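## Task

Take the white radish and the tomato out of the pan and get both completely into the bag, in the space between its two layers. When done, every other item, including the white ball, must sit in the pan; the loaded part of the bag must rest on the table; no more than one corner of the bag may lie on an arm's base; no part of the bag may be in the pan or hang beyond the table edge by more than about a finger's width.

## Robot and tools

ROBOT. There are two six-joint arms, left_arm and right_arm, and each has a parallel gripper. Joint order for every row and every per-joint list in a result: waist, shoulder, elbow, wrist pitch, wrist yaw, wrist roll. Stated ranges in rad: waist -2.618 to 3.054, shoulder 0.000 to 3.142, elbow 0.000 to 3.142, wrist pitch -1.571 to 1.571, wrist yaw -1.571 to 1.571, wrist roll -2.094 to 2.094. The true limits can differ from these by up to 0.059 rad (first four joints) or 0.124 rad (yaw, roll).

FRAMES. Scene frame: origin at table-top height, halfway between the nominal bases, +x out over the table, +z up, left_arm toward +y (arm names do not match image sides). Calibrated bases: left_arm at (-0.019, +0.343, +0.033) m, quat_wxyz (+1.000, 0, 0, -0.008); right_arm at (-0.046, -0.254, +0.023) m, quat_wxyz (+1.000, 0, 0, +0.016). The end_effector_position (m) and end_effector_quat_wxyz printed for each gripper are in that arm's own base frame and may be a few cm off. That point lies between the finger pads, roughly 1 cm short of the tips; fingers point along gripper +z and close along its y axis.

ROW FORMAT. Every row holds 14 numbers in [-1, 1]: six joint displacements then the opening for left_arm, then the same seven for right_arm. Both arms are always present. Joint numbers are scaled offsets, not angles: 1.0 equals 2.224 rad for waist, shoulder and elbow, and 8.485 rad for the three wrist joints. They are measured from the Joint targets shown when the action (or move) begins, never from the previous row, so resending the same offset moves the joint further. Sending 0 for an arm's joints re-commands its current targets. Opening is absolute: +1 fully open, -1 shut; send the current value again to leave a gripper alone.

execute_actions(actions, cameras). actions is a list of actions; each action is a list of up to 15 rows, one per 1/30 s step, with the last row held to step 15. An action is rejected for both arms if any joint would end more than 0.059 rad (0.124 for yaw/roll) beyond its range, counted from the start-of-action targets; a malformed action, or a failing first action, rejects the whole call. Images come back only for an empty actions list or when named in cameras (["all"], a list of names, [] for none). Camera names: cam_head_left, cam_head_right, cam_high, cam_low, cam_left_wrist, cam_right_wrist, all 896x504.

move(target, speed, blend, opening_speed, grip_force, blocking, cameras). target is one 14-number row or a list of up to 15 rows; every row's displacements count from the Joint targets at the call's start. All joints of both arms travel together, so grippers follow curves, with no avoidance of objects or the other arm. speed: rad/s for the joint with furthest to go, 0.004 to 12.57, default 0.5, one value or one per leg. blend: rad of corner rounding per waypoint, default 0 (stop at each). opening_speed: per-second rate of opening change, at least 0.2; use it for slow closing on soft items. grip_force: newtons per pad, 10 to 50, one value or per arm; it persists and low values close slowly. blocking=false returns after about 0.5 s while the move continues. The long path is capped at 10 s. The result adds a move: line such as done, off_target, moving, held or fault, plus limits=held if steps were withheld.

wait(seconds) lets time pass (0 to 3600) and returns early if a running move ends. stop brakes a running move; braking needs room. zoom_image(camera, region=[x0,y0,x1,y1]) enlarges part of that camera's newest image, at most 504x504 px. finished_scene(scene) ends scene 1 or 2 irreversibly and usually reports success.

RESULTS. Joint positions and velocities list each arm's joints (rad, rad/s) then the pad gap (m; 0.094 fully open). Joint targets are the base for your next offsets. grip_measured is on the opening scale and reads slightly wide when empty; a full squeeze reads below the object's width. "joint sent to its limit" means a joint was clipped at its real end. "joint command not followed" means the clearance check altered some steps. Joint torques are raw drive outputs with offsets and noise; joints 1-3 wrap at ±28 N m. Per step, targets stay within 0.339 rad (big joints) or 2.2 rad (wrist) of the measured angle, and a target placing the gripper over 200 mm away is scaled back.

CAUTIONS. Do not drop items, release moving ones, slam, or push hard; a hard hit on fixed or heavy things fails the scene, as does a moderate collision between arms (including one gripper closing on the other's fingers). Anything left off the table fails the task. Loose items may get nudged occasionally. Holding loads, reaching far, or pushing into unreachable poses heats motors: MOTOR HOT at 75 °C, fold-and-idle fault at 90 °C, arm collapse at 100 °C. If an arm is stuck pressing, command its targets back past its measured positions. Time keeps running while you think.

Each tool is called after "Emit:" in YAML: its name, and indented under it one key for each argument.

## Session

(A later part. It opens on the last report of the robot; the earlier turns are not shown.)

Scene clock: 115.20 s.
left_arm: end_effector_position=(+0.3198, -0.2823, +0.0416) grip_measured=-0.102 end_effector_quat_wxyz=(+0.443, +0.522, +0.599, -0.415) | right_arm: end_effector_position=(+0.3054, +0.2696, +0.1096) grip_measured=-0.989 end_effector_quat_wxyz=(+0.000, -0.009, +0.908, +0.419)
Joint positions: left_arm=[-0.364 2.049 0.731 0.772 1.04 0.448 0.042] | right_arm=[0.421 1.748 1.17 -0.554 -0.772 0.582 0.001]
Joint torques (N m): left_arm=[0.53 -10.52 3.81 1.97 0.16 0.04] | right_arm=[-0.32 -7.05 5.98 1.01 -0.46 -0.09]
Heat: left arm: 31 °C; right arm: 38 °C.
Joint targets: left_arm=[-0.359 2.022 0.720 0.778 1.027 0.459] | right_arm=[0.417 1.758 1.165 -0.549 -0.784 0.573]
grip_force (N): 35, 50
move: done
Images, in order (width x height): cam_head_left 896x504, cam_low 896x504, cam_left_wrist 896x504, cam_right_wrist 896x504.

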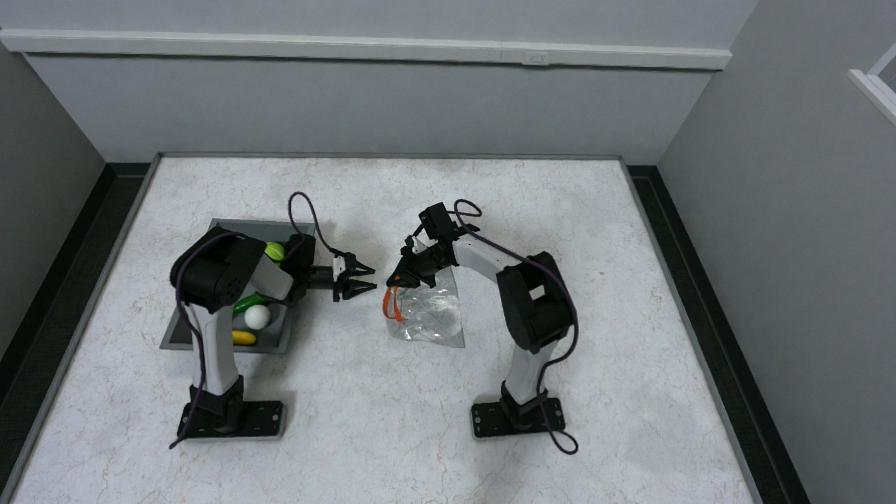

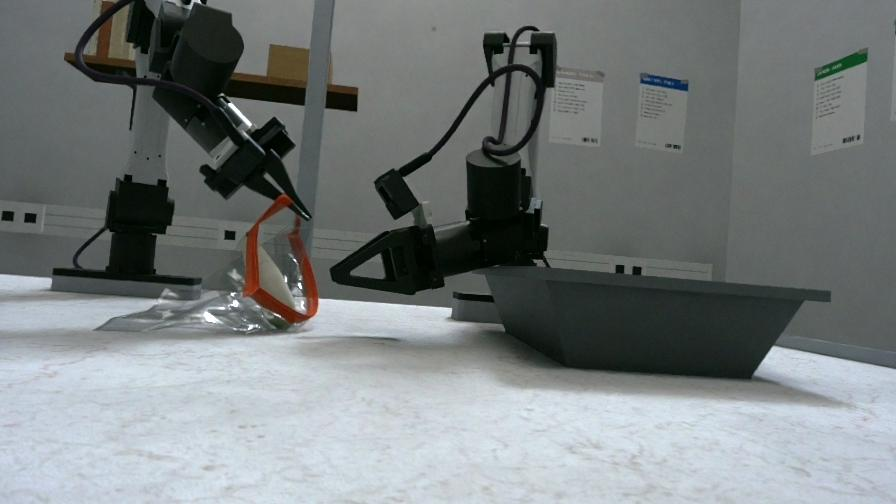

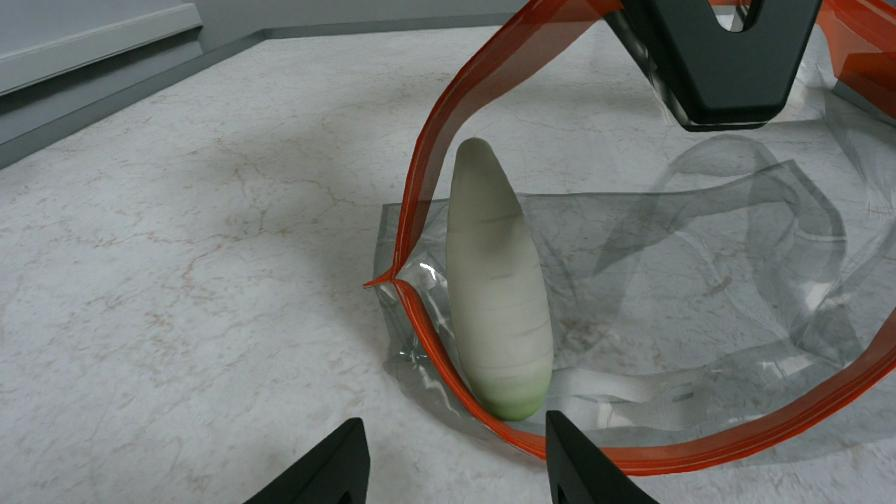

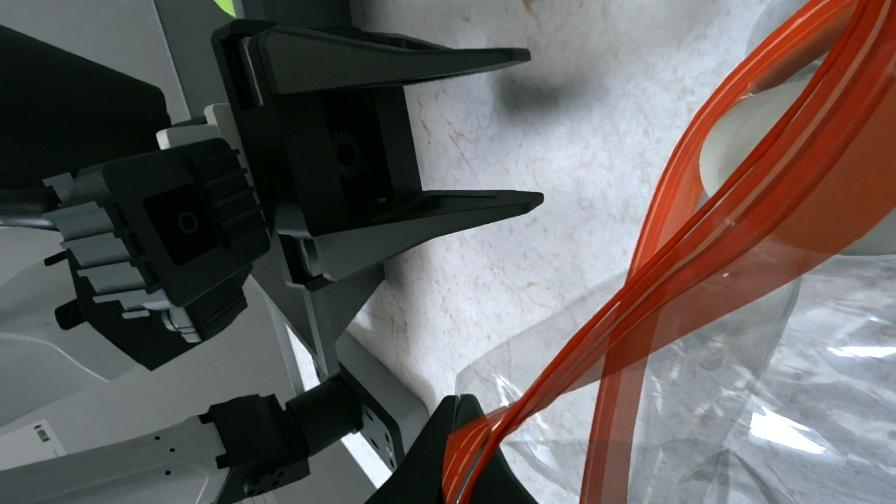

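Emit:
move:
  target:
    - [-0.005,0.02,0.01,0,0,0,-0.95,0,0,0,0,0,0,-1]
    - [-0.0816,0.0976,0.1057,-0.0021,0,0,-0.95,0,0,0,0,0,0,-1]
    - [0,0,0,0,0,0,-0.95,0,0,0,0,0,0,-1]
  speed: 0.35
  blend: [0.02,0,0]
  cameras: ["cam_low","cam_head_left","cam_left_wrist"]

Emit:
zoom_image:
  camera: "cam_low"
  region: [200, 120, 500, 350]

Emit:
zoom_image:
  camera: "cam_head_left"
  region: [260, 200, 480, 370]

Scene clock: 120.17 s.
left_arm: end_effector_position=(+0.3207, -0.2818, +0.0418) grip_measured=-0.948 end_effector_quat_wxyz=(+0.445, +0.522, +0.599, -0.413) | right_arm: end_effector_position=(+0.3054, +0.2696, +0.1096) grip_measured=-0.989 end_effector_quat_wxyz=(+0.000, -0.009, +0.908, +0.419)
Joint positions: left_arm=[-0.362 2.049 0.731 0.775 1.038 0.448 0.002] | right_arm=[0.421 1.748 1.17 -0.554 -0.772 0.582 0.001]
Joint torques (N m): left_arm=[0.43 -10.55 3.84 1.94 0.18 0.05] | right_arm=[-0.32 -7.05 5.97 1.01 -0.46 -0.1]
Heat: left arm: 31 °C; right arm: 38 °C.
Joint targets: left_arm=[-0.360 2.022 0.720 0.778 1.026 0.459] | right_arm=[0.417 1.758 1.165 -0.549 -0.784 0.573]
grip_force (N): 35, 50
move: done; blend cut to 0 rad at target 1
Images, in order (width x height): cam_head_left 896x504, cam_low 896x504, cam_left_wrist 896x504.

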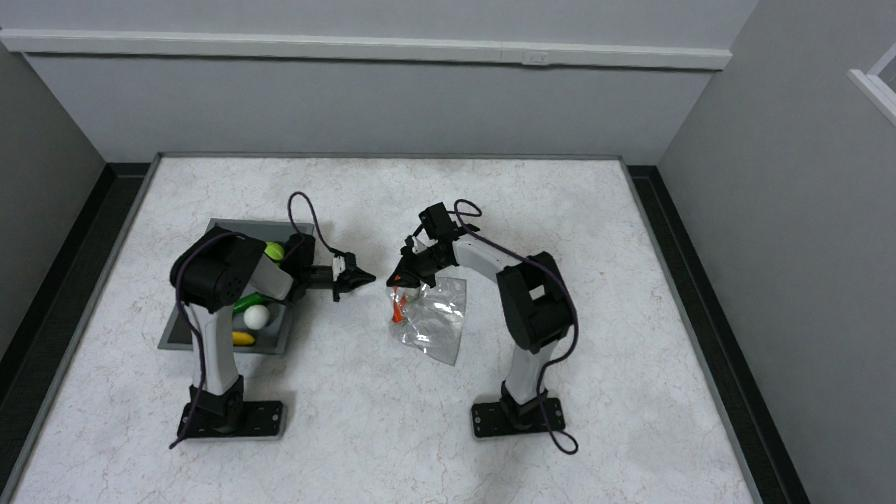

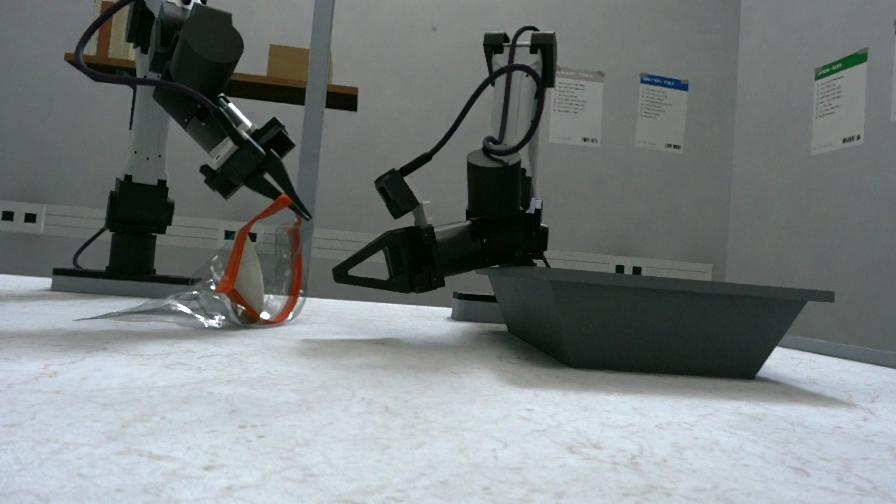

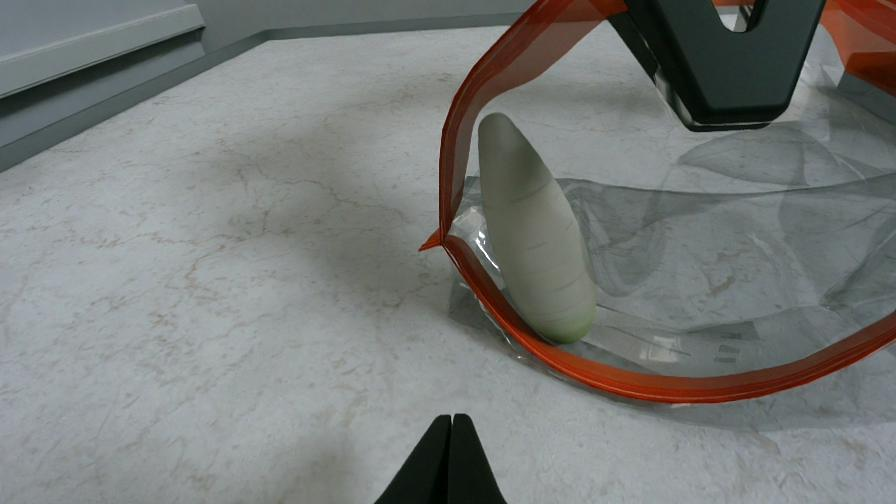

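Scaled by 1.680 from the camera's image (finer frame: 1280x720).

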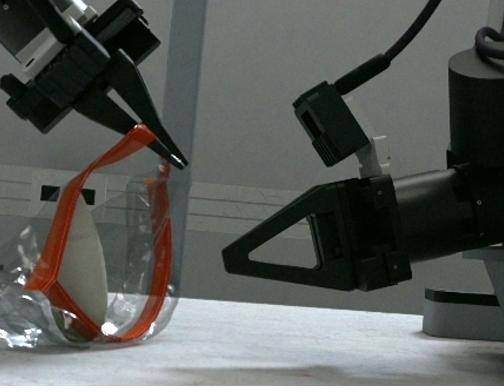

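Scaled by 2.291 from the camera's image (finer frame: 1280x720).

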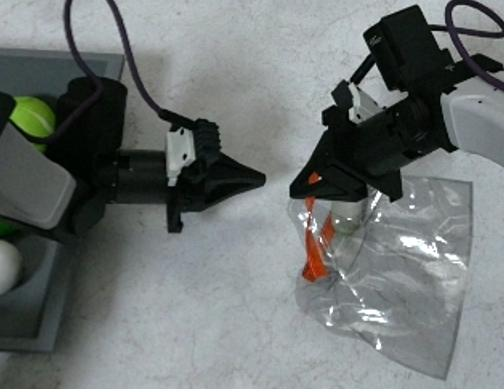

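Emit:
move:
  target:
    - [0.0719,-0.3022,0.036,-0.1388,-0.0148,-0.0305,0.49,0,0,0,0,0,0,-1]
    - [0.2986,-0.2774,0.1835,-0.2442,-0.1209,-0.0202,0.49,0.0142,-0.0049,0.1403,-0.0381,0,0,-1]
  speed: [0.9,0.8]
  blend: [0.1,0]
  cameras: ["cam_low","cam_head_left","cam_left_wrist","cam_right_wrist"]

Emit:
zoom_image:
  camera: "cam_low"
  region: [200, 120, 500, 350]

Emit:
zoom_image:
  camera: "cam_head_left"
  region: [260, 200, 480, 370]

Scene clock: 125.53 s.
left_arm: end_effector_position=(+0.2170, +0.0641, +0.1145) grip_measured=+0.488 end_effector_quat_wxyz=(+0.006, -0.013, +1.000, -0.007) | right_arm: end_effector_position=(+0.3056, +0.2790, +0.1753) grip_measured=-0.989 end_effector_quat_wxyz=(-0.021, -0.011, +0.911, +0.412)
Joint positions: left_arm=[0.3 1.391 1.108 -1.282 0.017 0.275 0.07] | right_arm=[0.442 1.748 1.449 -0.873 -0.772 0.581 0.001]
Joint torques (N m): left_arm=[0.54 -3.36 8.96 0.28 -0.14 0.07] | right_arm=[0.68 -8.16 9.32 0.89 -0.47 -0.08]
Heat: left arm: 31 °C; right arm: 38 °C.
Joint targets: left_arm=[0.305 1.405 1.128 -1.294 0.001 0.287] | right_arm=[0.449 1.747 1.478 -0.873 -0.785 0.573]
grip_force (N): 35, 50
move: done
Images, in order (width x height): cam_head_left 896x504, cam_low 896x504, cam_left_wrist 896x504, cam_right_wrist 896x504.

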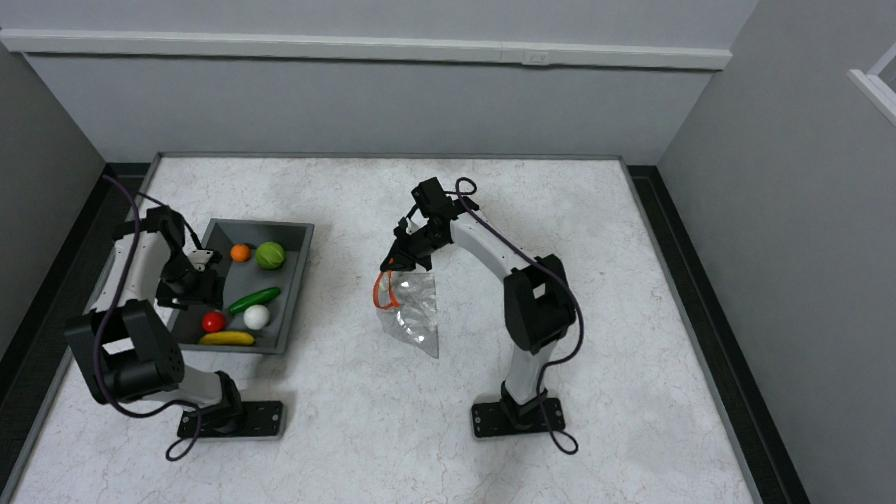

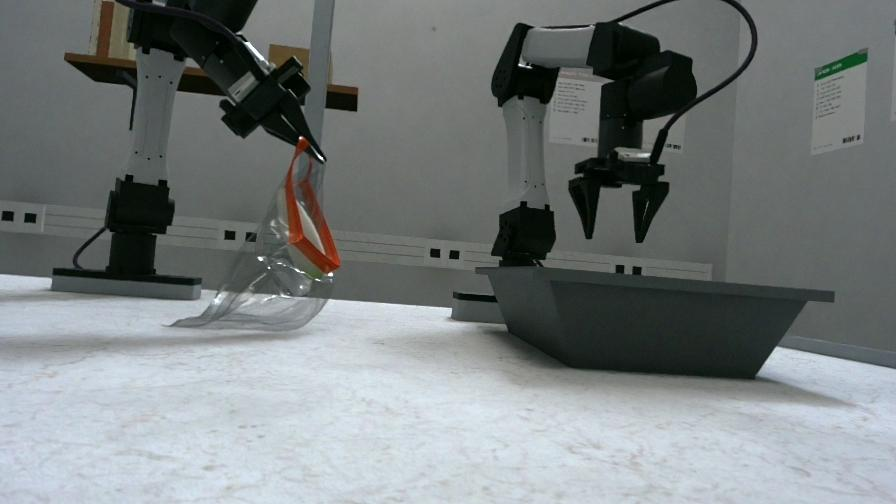

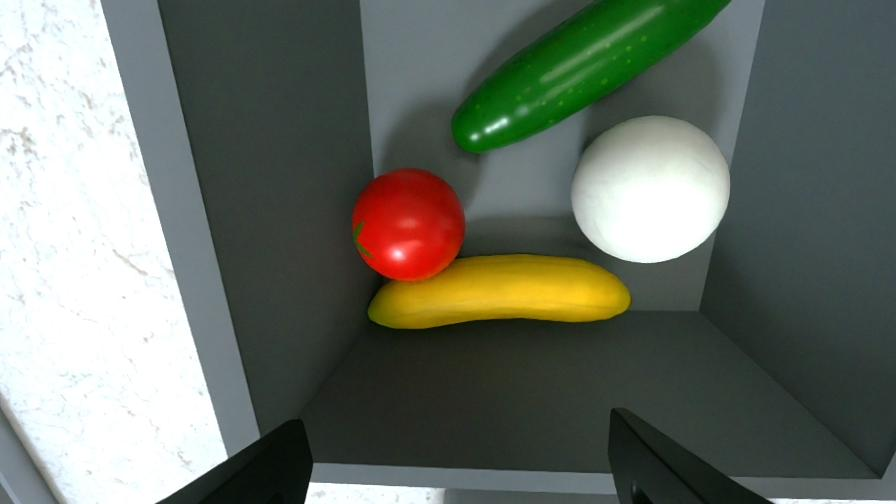

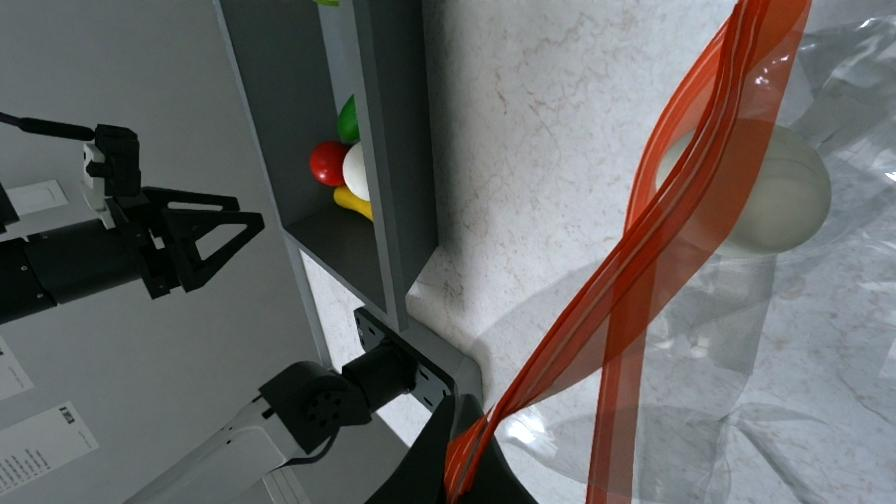

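Scaled by 1.680 from the camera's image (finer frame: 1280x720).

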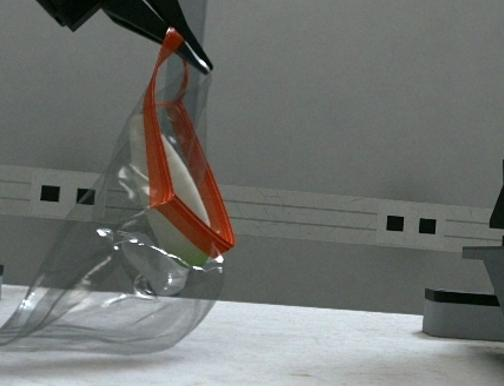

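Scaled by 2.291 from the camera's image (finer frame: 1280x720).

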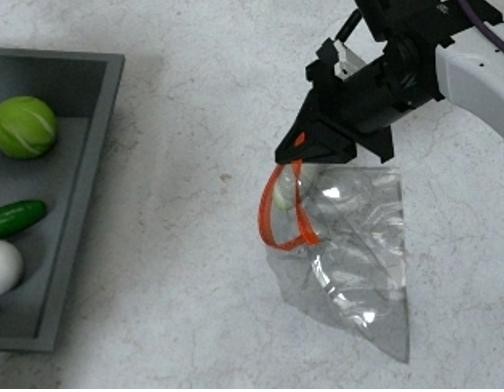

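Emit:
move:
  target:
    - [0.0054,0.0321,-0.0627,0.0249,0,0.0015,0.49,0,0,-0.0701,0.0191,0,0,-1]
    - [0.0054,0.0827,-0.1502,0.061,0,0.0015,0.49,0,0,0.02,-0.005,0,0,-1]
    - [0.0054,0.0827,-0.1502,0.061,0,0.0015,-0.9,0,0,0.02,-0.005,0,0,-1]
  speed: [1.0,0.6,0.5]
  opening_speed: 1.0
  grip_force: [22,50]
  cameras: ["cam_low","cam_head_left","cam_left_wrist","cam_right_wrist"]

Emit:
zoom_image:
  camera: "cam_low"
  region: [200, 120, 500, 350]

Emit:
zoom_image:
  camera: "cam_head_left"
  region: [260, 200, 480, 370]

Scene clock: 135.17 s.
left_arm: end_effector_position=(+0.2281, +0.0779, +0.0007) grip_measured=-0.898 end_effector_quat_wxyz=(+0.002, -0.015, +1.000, +0.009) | right_arm: end_effector_position=(+0.3063, +0.2796, +0.1873) grip_measured=-0.989 end_effector_quat_wxyz=(-0.020, -0.013, +0.910, +0.413)
Joint positions: left_arm=[0.318 1.579 0.803 -0.786 -0.015 0.288 0.005] | right_arm=[0.442 1.748 1.495 -0.915 -0.774 0.58 0.001]
Joint torques (N m): left_arm=[0.13 -4.64 5.26 0.54 0.14 0.07] | right_arm=[0.66 -8.24 9.21 0.91 -0.45 -0.07]
Heat: left arm: 30 °C; right arm: 38 °C.
Joint targets: left_arm=[0.317 1.589 0.794 -0.776 0.001 0.300] | right_arm=[0.449 1.747 1.522 -0.915 -0.784 0.573]
grip_force (N): 22, 50
move: done
Images, in order (width x height): cam_head_left 896x504, cam_low 896x504, cam_left_wrist 896x504, cam_right_wrist 896x504.

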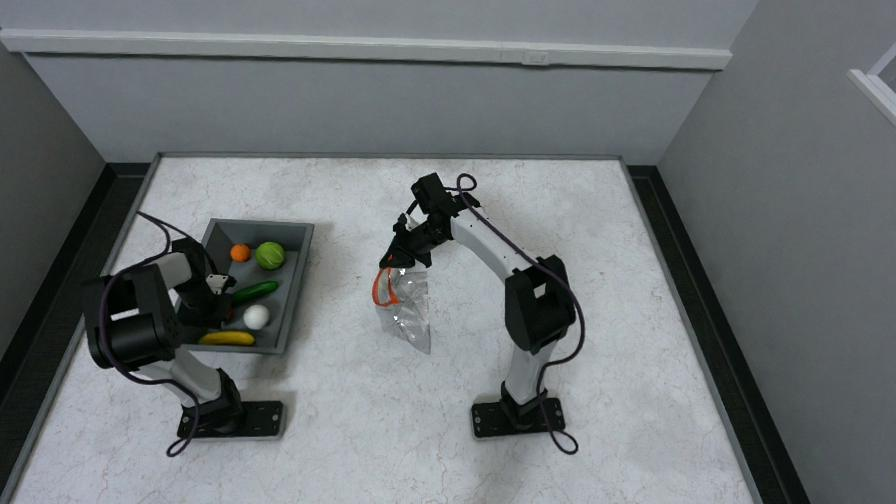

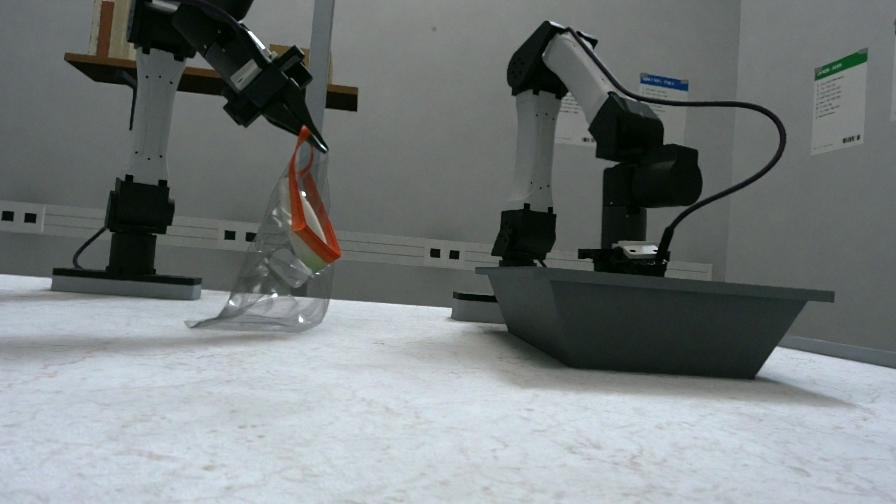

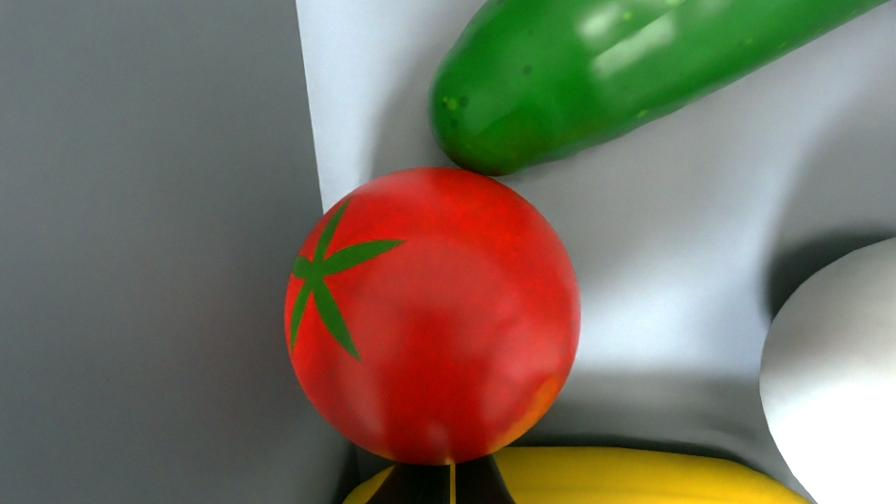

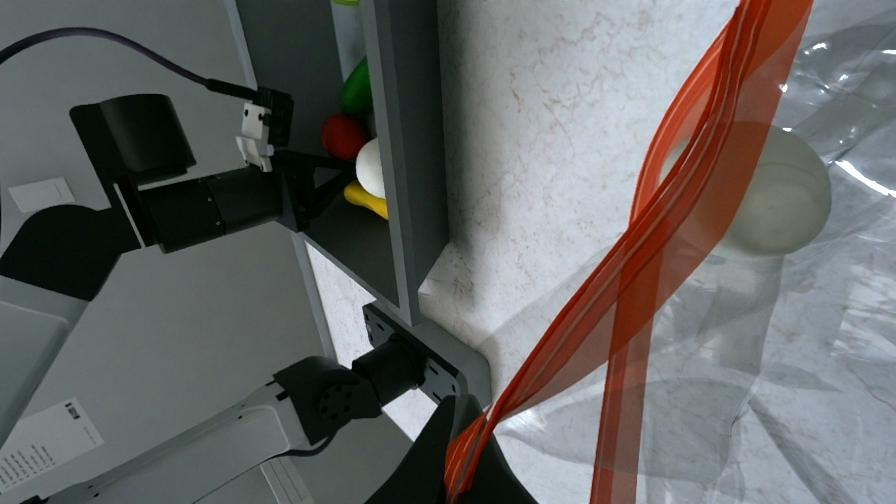

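Scaled by 1.680 from the camera's image (finer frame: 1280x720).

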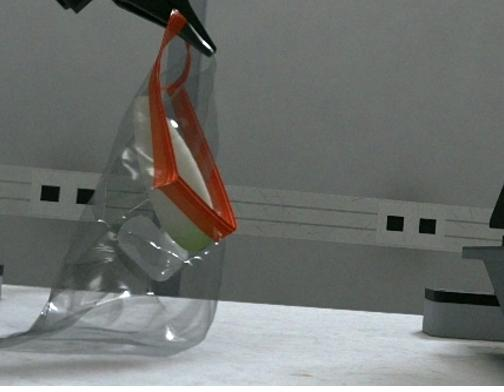

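Scaled by 2.291 from the camera's image (finer frame: 1280x720).

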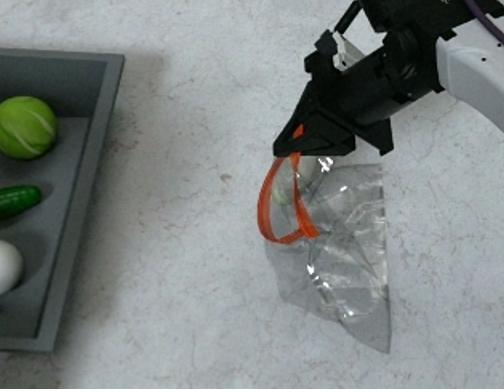

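Emit:
move:
  target:
    - [0,-0.0506,0.0875,-0.0362,0,0,-0.9,0,0,0,0,0,0,-1]
    - [-0.013,0.0121,0.1398,-0.0335,0,-0.0034,0.5,0,0,0,0,0,0,-1]
    - [-0.013,0.058,0.0638,-0.0015,0,-0.0034,0.5,0,0,0,0,0,0,-1]
  speed: [0.8,0.6,0.5]
  cameras: ["cam_left_wrist","cam_head_left"]

Scene clock: 140.57 s.
left_arm: end_effector_position=(+0.2616, +0.0798, +0.0015) grip_measured=+0.498 end_effector_quat_wxyz=(-0.002, -0.005, +1.000, +0.002) | right_arm: end_effector_position=(+0.3063, +0.2796, +0.1873) grip_measured=-0.989 end_effector_quat_wxyz=(-0.020, -0.013, +0.910, +0.413)
Joint positions: left_arm=[0.293 1.706 0.945 -0.813 -0.005 0.283 0.07] | right_arm=[0.442 1.748 1.495 -0.915 -0.774 0.58 0.001]
Joint torques (N m): left_arm=[-0.16 -5.67 5.29 0.64 0.06 -0.15] | right_arm=[0.66 -8.24 9.2 0.92 -0.45 -0.07]
Heat: left arm: 30 °C; right arm: 39 °C.
Joint targets: left_arm=[0.288 1.718 0.936 -0.789 0.001 0.271] | right_arm=[0.449 1.747 1.522 -0.915 -0.784 0.573]
grip_force (N): 22, 50
move: done
Images, in order (width x height): cam_head_left 896x504, cam_left_wrist 896x504.

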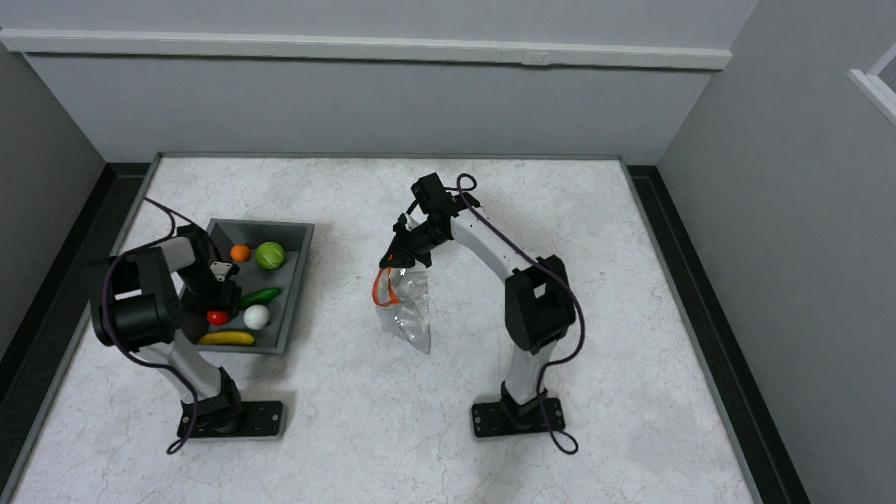

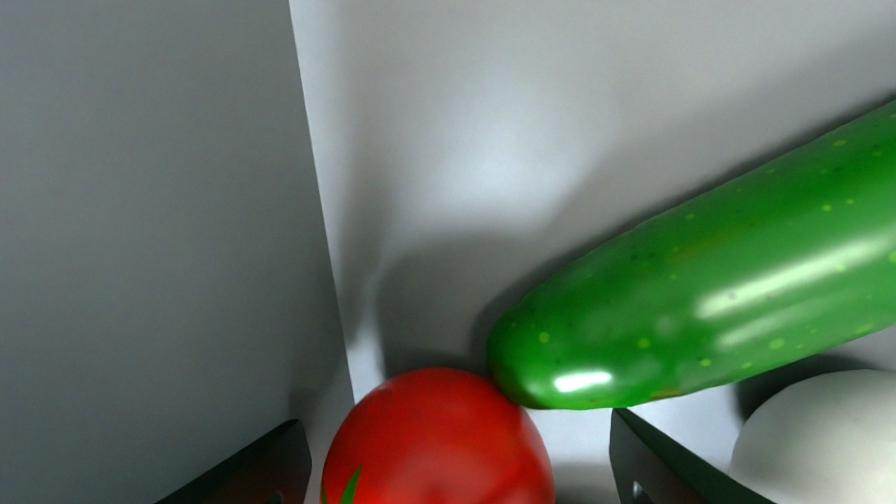

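Emit:
move:
  target:
    - [0.004,-0.0126,-0.0139,0.0004,0,0,0.5,0,0,0,0,0,0,-1]
    - [0.004,-0.0126,-0.0139,0.0004,0,0,-0.9,0,0,0,0,0,0,-1]
    - [0.004,-0.0724,0.2199,-0.0766,0,0,-0.9,0,0,0,0,0,0,-1]
  speed: [0.4,0.4,0.8]
  opening_speed: 1.2
  grip_force: [25,50]
  cameras: ["cam_left_wrist","cam_head_left","cam_low"]

Emit:
zoom_image:
  camera: "cam_low"
  region: [200, 120, 500, 350]

Scene clock: 145.23 s.
left_arm: end_effector_position=(+0.2558, +0.0776, +0.1504) grip_measured=+0.004 end_effector_quat_wxyz=(-0.007, -0.005, +1.000, -0.001) | right_arm: end_effector_position=(+0.3063, +0.2796, +0.1873) grip_measured=-0.989 end_effector_quat_wxyz=(-0.020, -0.013, +0.910, +0.413)
Joint positions: left_arm=[0.293 1.568 1.41 -1.427 -0.002 0.283 0.047] | right_arm=[0.442 1.748 1.495 -0.915 -0.774 0.58 0.001]
Joint torques (N m): left_arm=[0.49 -6.98 8.34 0.24 0.05 -0.14] | right_arm=[0.66 -8.24 9.18 0.91 -0.45 -0.07]
Heat: left arm: 30 °C; right arm: 39 °C.
Joint targets: left_arm=[0.297 1.557 1.425 -1.439 0.001 0.271] | right_arm=[0.449 1.747 1.522 -0.915 -0.784 0.573]
grip_force (N): 25, 50
move: done
Images, in order (width x height): cam_head_left 896x504, cam_low 896x504, cam_left_wrist 896x504.

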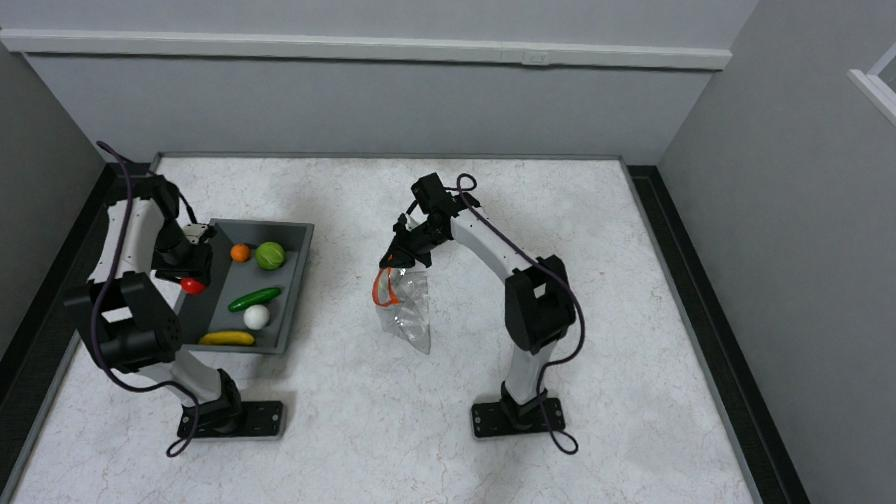

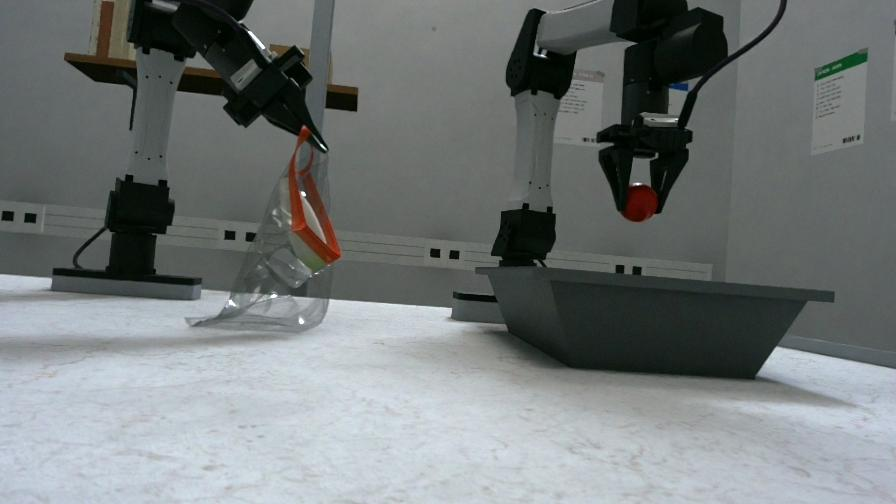

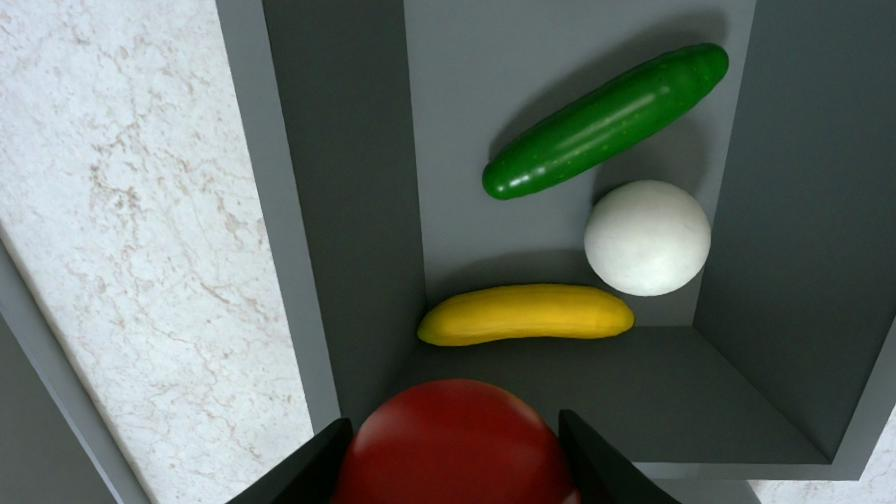

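Scaled by 1.680 from the camera's image (finer frame: 1280x720).

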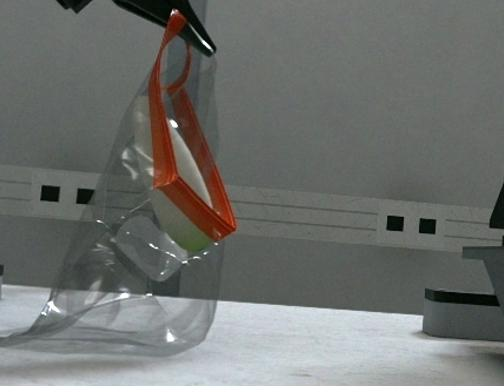

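Emit:
move:
  target: [-0.2152,-0.0268,-0.2936,0.142,0.113,0.0699,-0.9,0,0,0,0,0,0,-1]
  speed: 1.0
  cameras: ["cam_left_wrist","cam_head_left","cam_low","cam_right_wrist"]

Emit:
zoom_image:
  camera: "cam_low"
  region: [200, 120, 500, 350]

Emit:
zoom_image:
  camera: "cam_head_left"
  region: [260, 200, 480, 370]

Scene clock: 147.87 s.
left_arm: end_effector_position=(+0.2963, -0.1965, +0.1111) grip_measured=+0.004 end_effector_quat_wxyz=(+0.389, +0.535, +0.676, -0.324) | right_arm: end_effector_position=(+0.3063, +0.2796, +0.1873) grip_measured=-0.989 end_effector_quat_wxyz=(-0.020, -0.013, +0.910, +0.413)
Joint positions: left_arm=[-0.178 1.518 0.782 -0.242 0.944 0.852 0.047] | right_arm=[0.442 1.748 1.495 -0.915 -0.774 0.58 0.001]
Joint torques (N m): left_arm=[-0.14 -7.35 6.11 1.52 0.59 0.02] | right_arm=[0.65 -8.24 9.2 0.91 -0.44 -0.08]
Heat: left arm: 30 °C; right arm: 39 °C.
Joint targets: left_arm=[-0.182 1.497 0.772 -0.234 0.960 0.864] | right_arm=[0.449 1.747 1.522 -0.915 -0.784 0.573]
grip_force (N): 25, 50
move: done
Images, in order (width x height): cam_head_left 896x504, cam_low 896x504, cam_left_wrist 896x504, cam_right_wrist 896x504.

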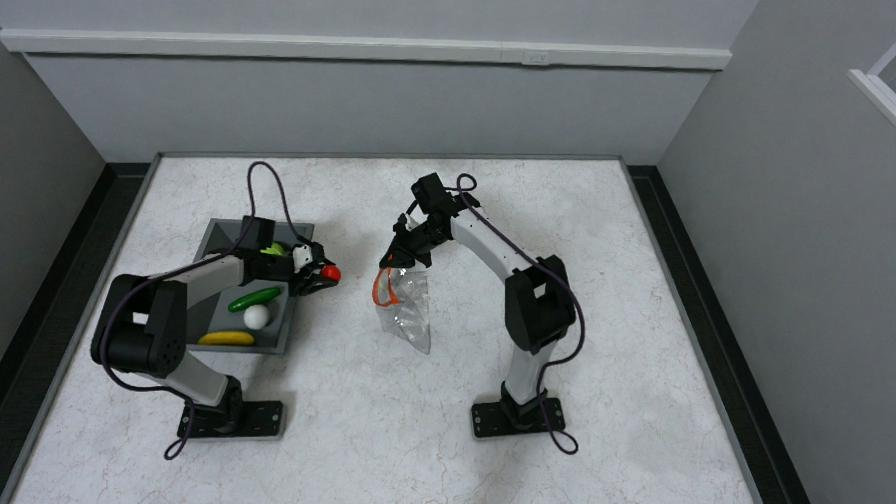

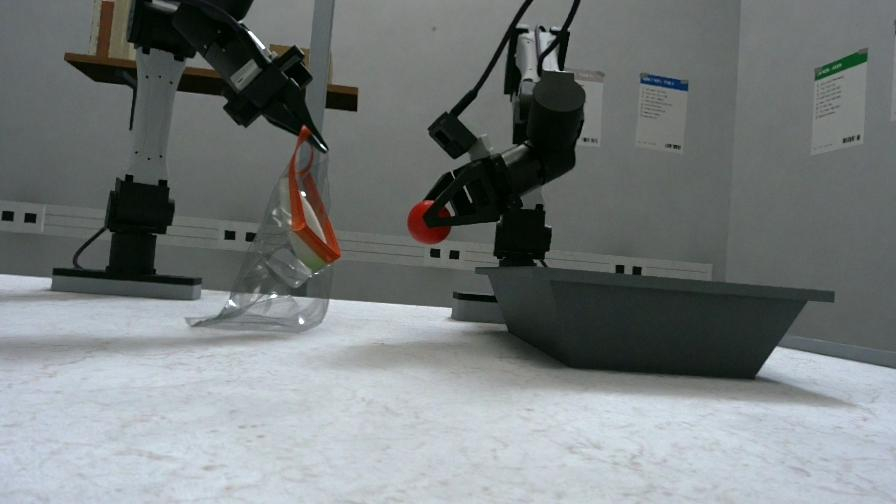

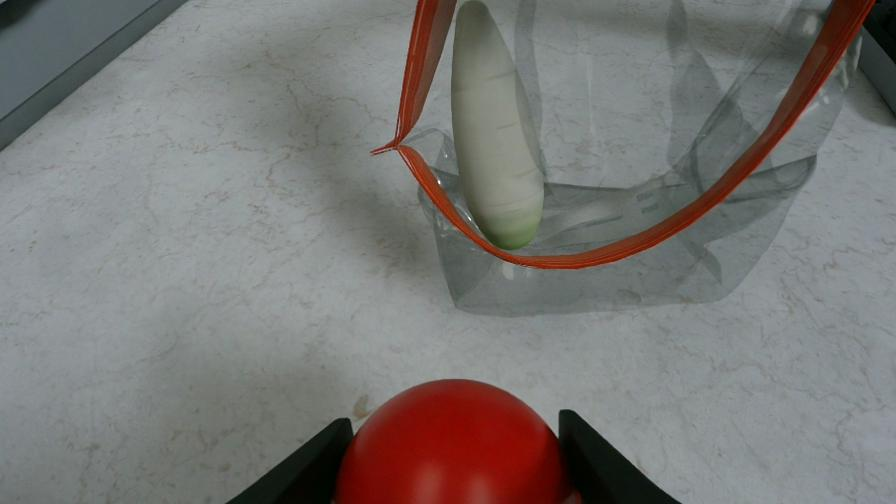

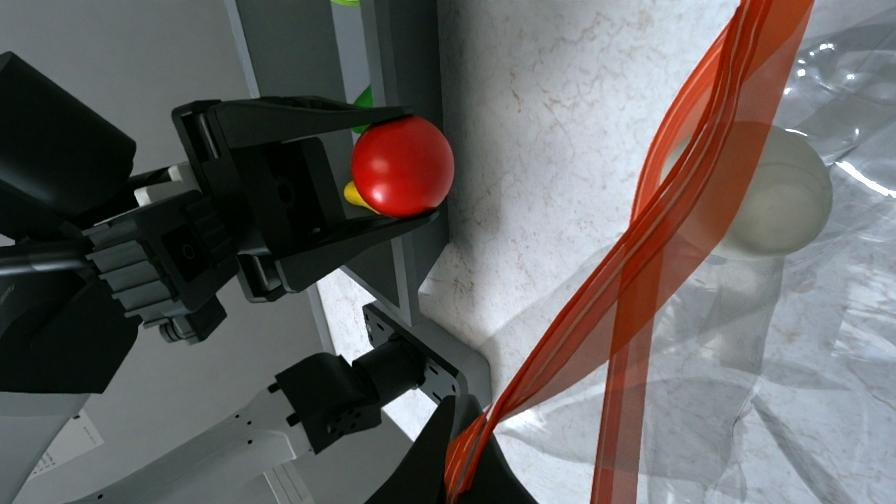

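Scaled by 1.680 from the camera's image (finer frame: 1280x720).

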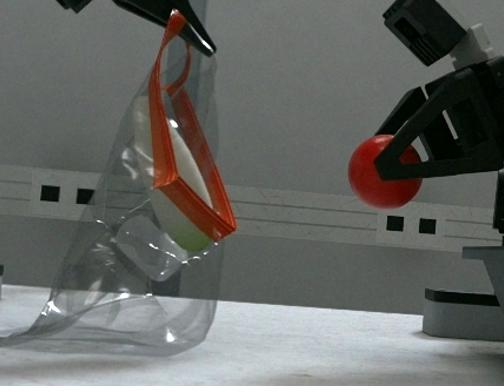

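Scaled by 2.291 from the camera's image (finer frame: 1280x720).

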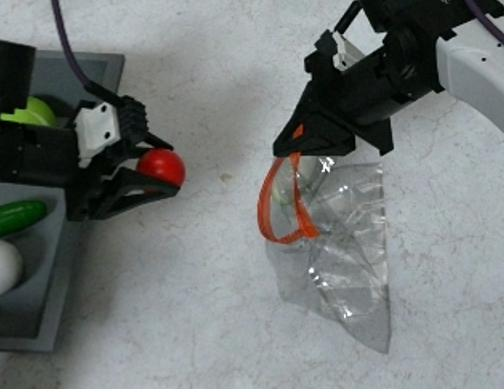

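Emit:
move:
  target: [-0.0328,-0.0022,-0.1902,0.1005,0.0078,-0.0477,-0.9,0,0,-0.0616,0.0161,0,0,-1]
  speed: 0.7
  cameras: ["cam_left_wrist","cam_head_left","cam_low","cam_right_wrist"]

Emit:
zoom_image:
  camera: "cam_low"
  region: [200, 120, 500, 350]

Emit:
zoom_image:
  camera: "cam_head_left"
  region: [260, 200, 480, 370]

Scene clock: 151.63 s.
left_arm: end_effector_position=(+0.2556, -0.2169, +0.0908) grip_measured=+0.004 end_effector_quat_wxyz=(+0.474, +0.491, +0.630, -0.371) | right_arm: end_effector_position=(+0.3069, +0.2799, +0.1616) grip_measured=-0.989 end_effector_quat_wxyz=(-0.014, -0.015, +0.909, +0.415)
Joint positions: left_arm=[-0.249 1.514 0.358 0.611 1.01 0.472 0.047] | right_arm=[0.442 1.748 1.388 -0.796 -0.774 0.58 0.001]
Joint torques (N m): left_arm=[-0.25 -6.17 4.88 1.97 0.44 -0.19] | right_arm=[0.68 -8.23 6.28 1.11 -0.44 -0.08]
Heat: left arm: 30 °C; right arm: 39 °C.
Joint targets: left_arm=[-0.255 1.493 0.349 0.619 1.026 0.460] | right_arm=[0.449 1.747 1.385 -0.778 -0.784 0.573]
grip_force (N): 25, 50
move: done
Images, in order (width x height): cam_head_left 896x504, cam_low 896x504, cam_left_wrist 896x504, cam_right_wrist 896x504.

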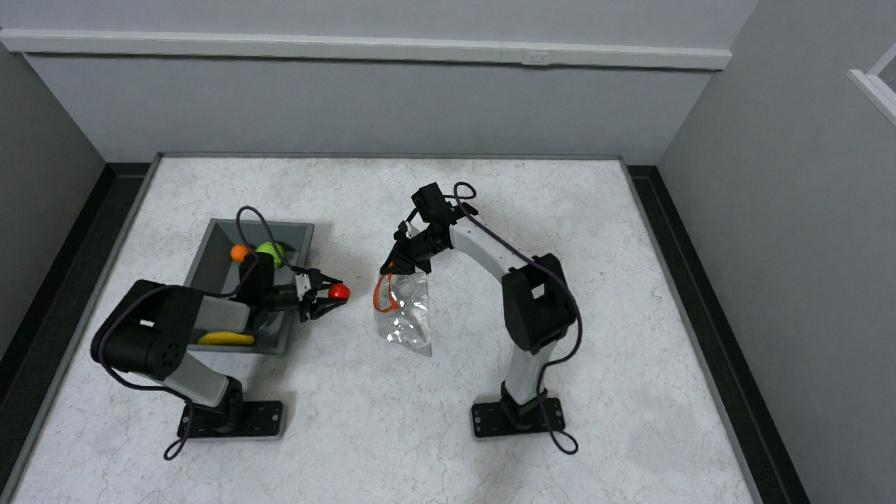

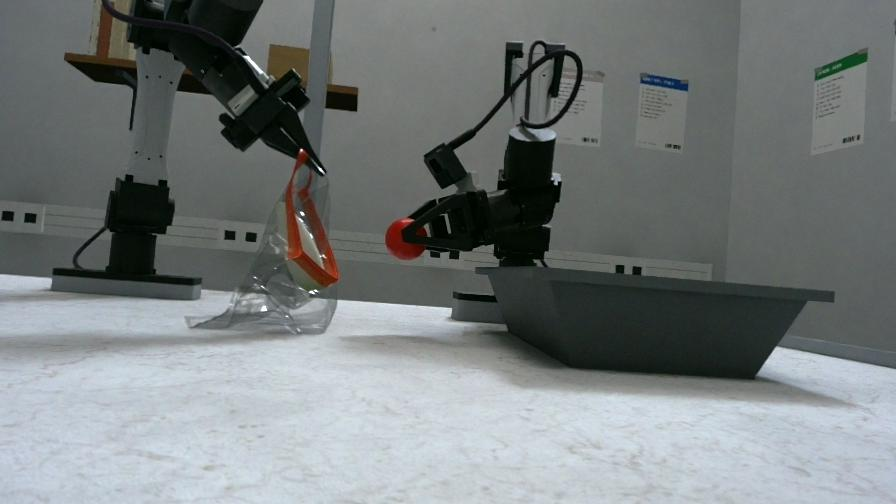

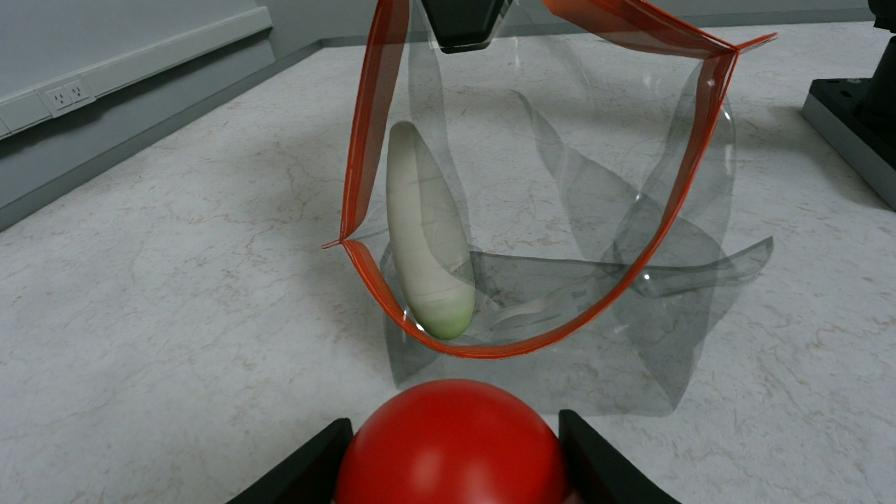

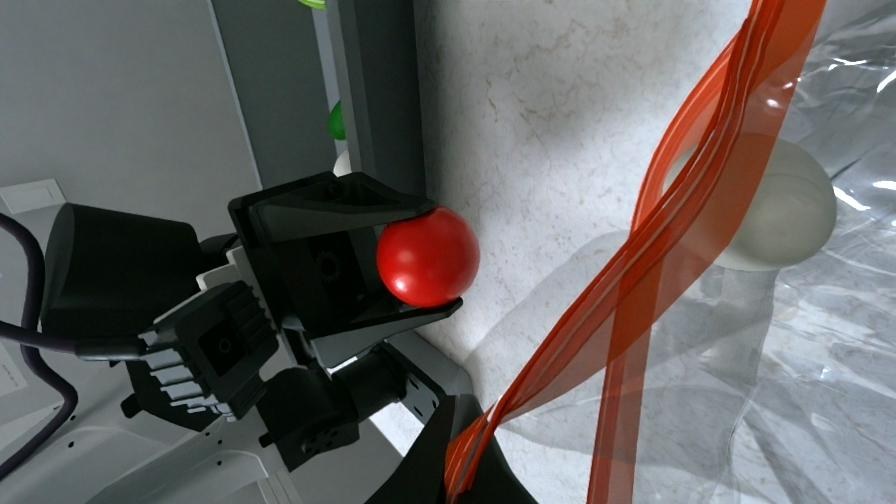

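Scaled by 1.680 from the camera's image (finer frame: 1280x720).

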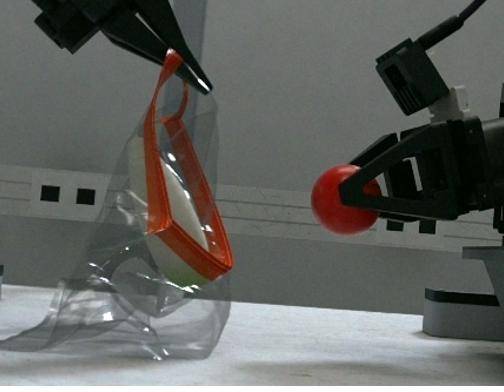

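Scaled by 2.291 from the camera's image (finer frame: 1280x720).

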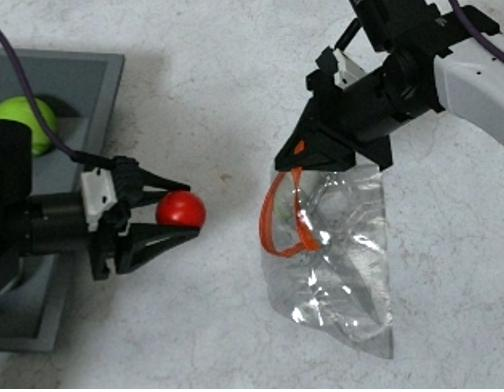

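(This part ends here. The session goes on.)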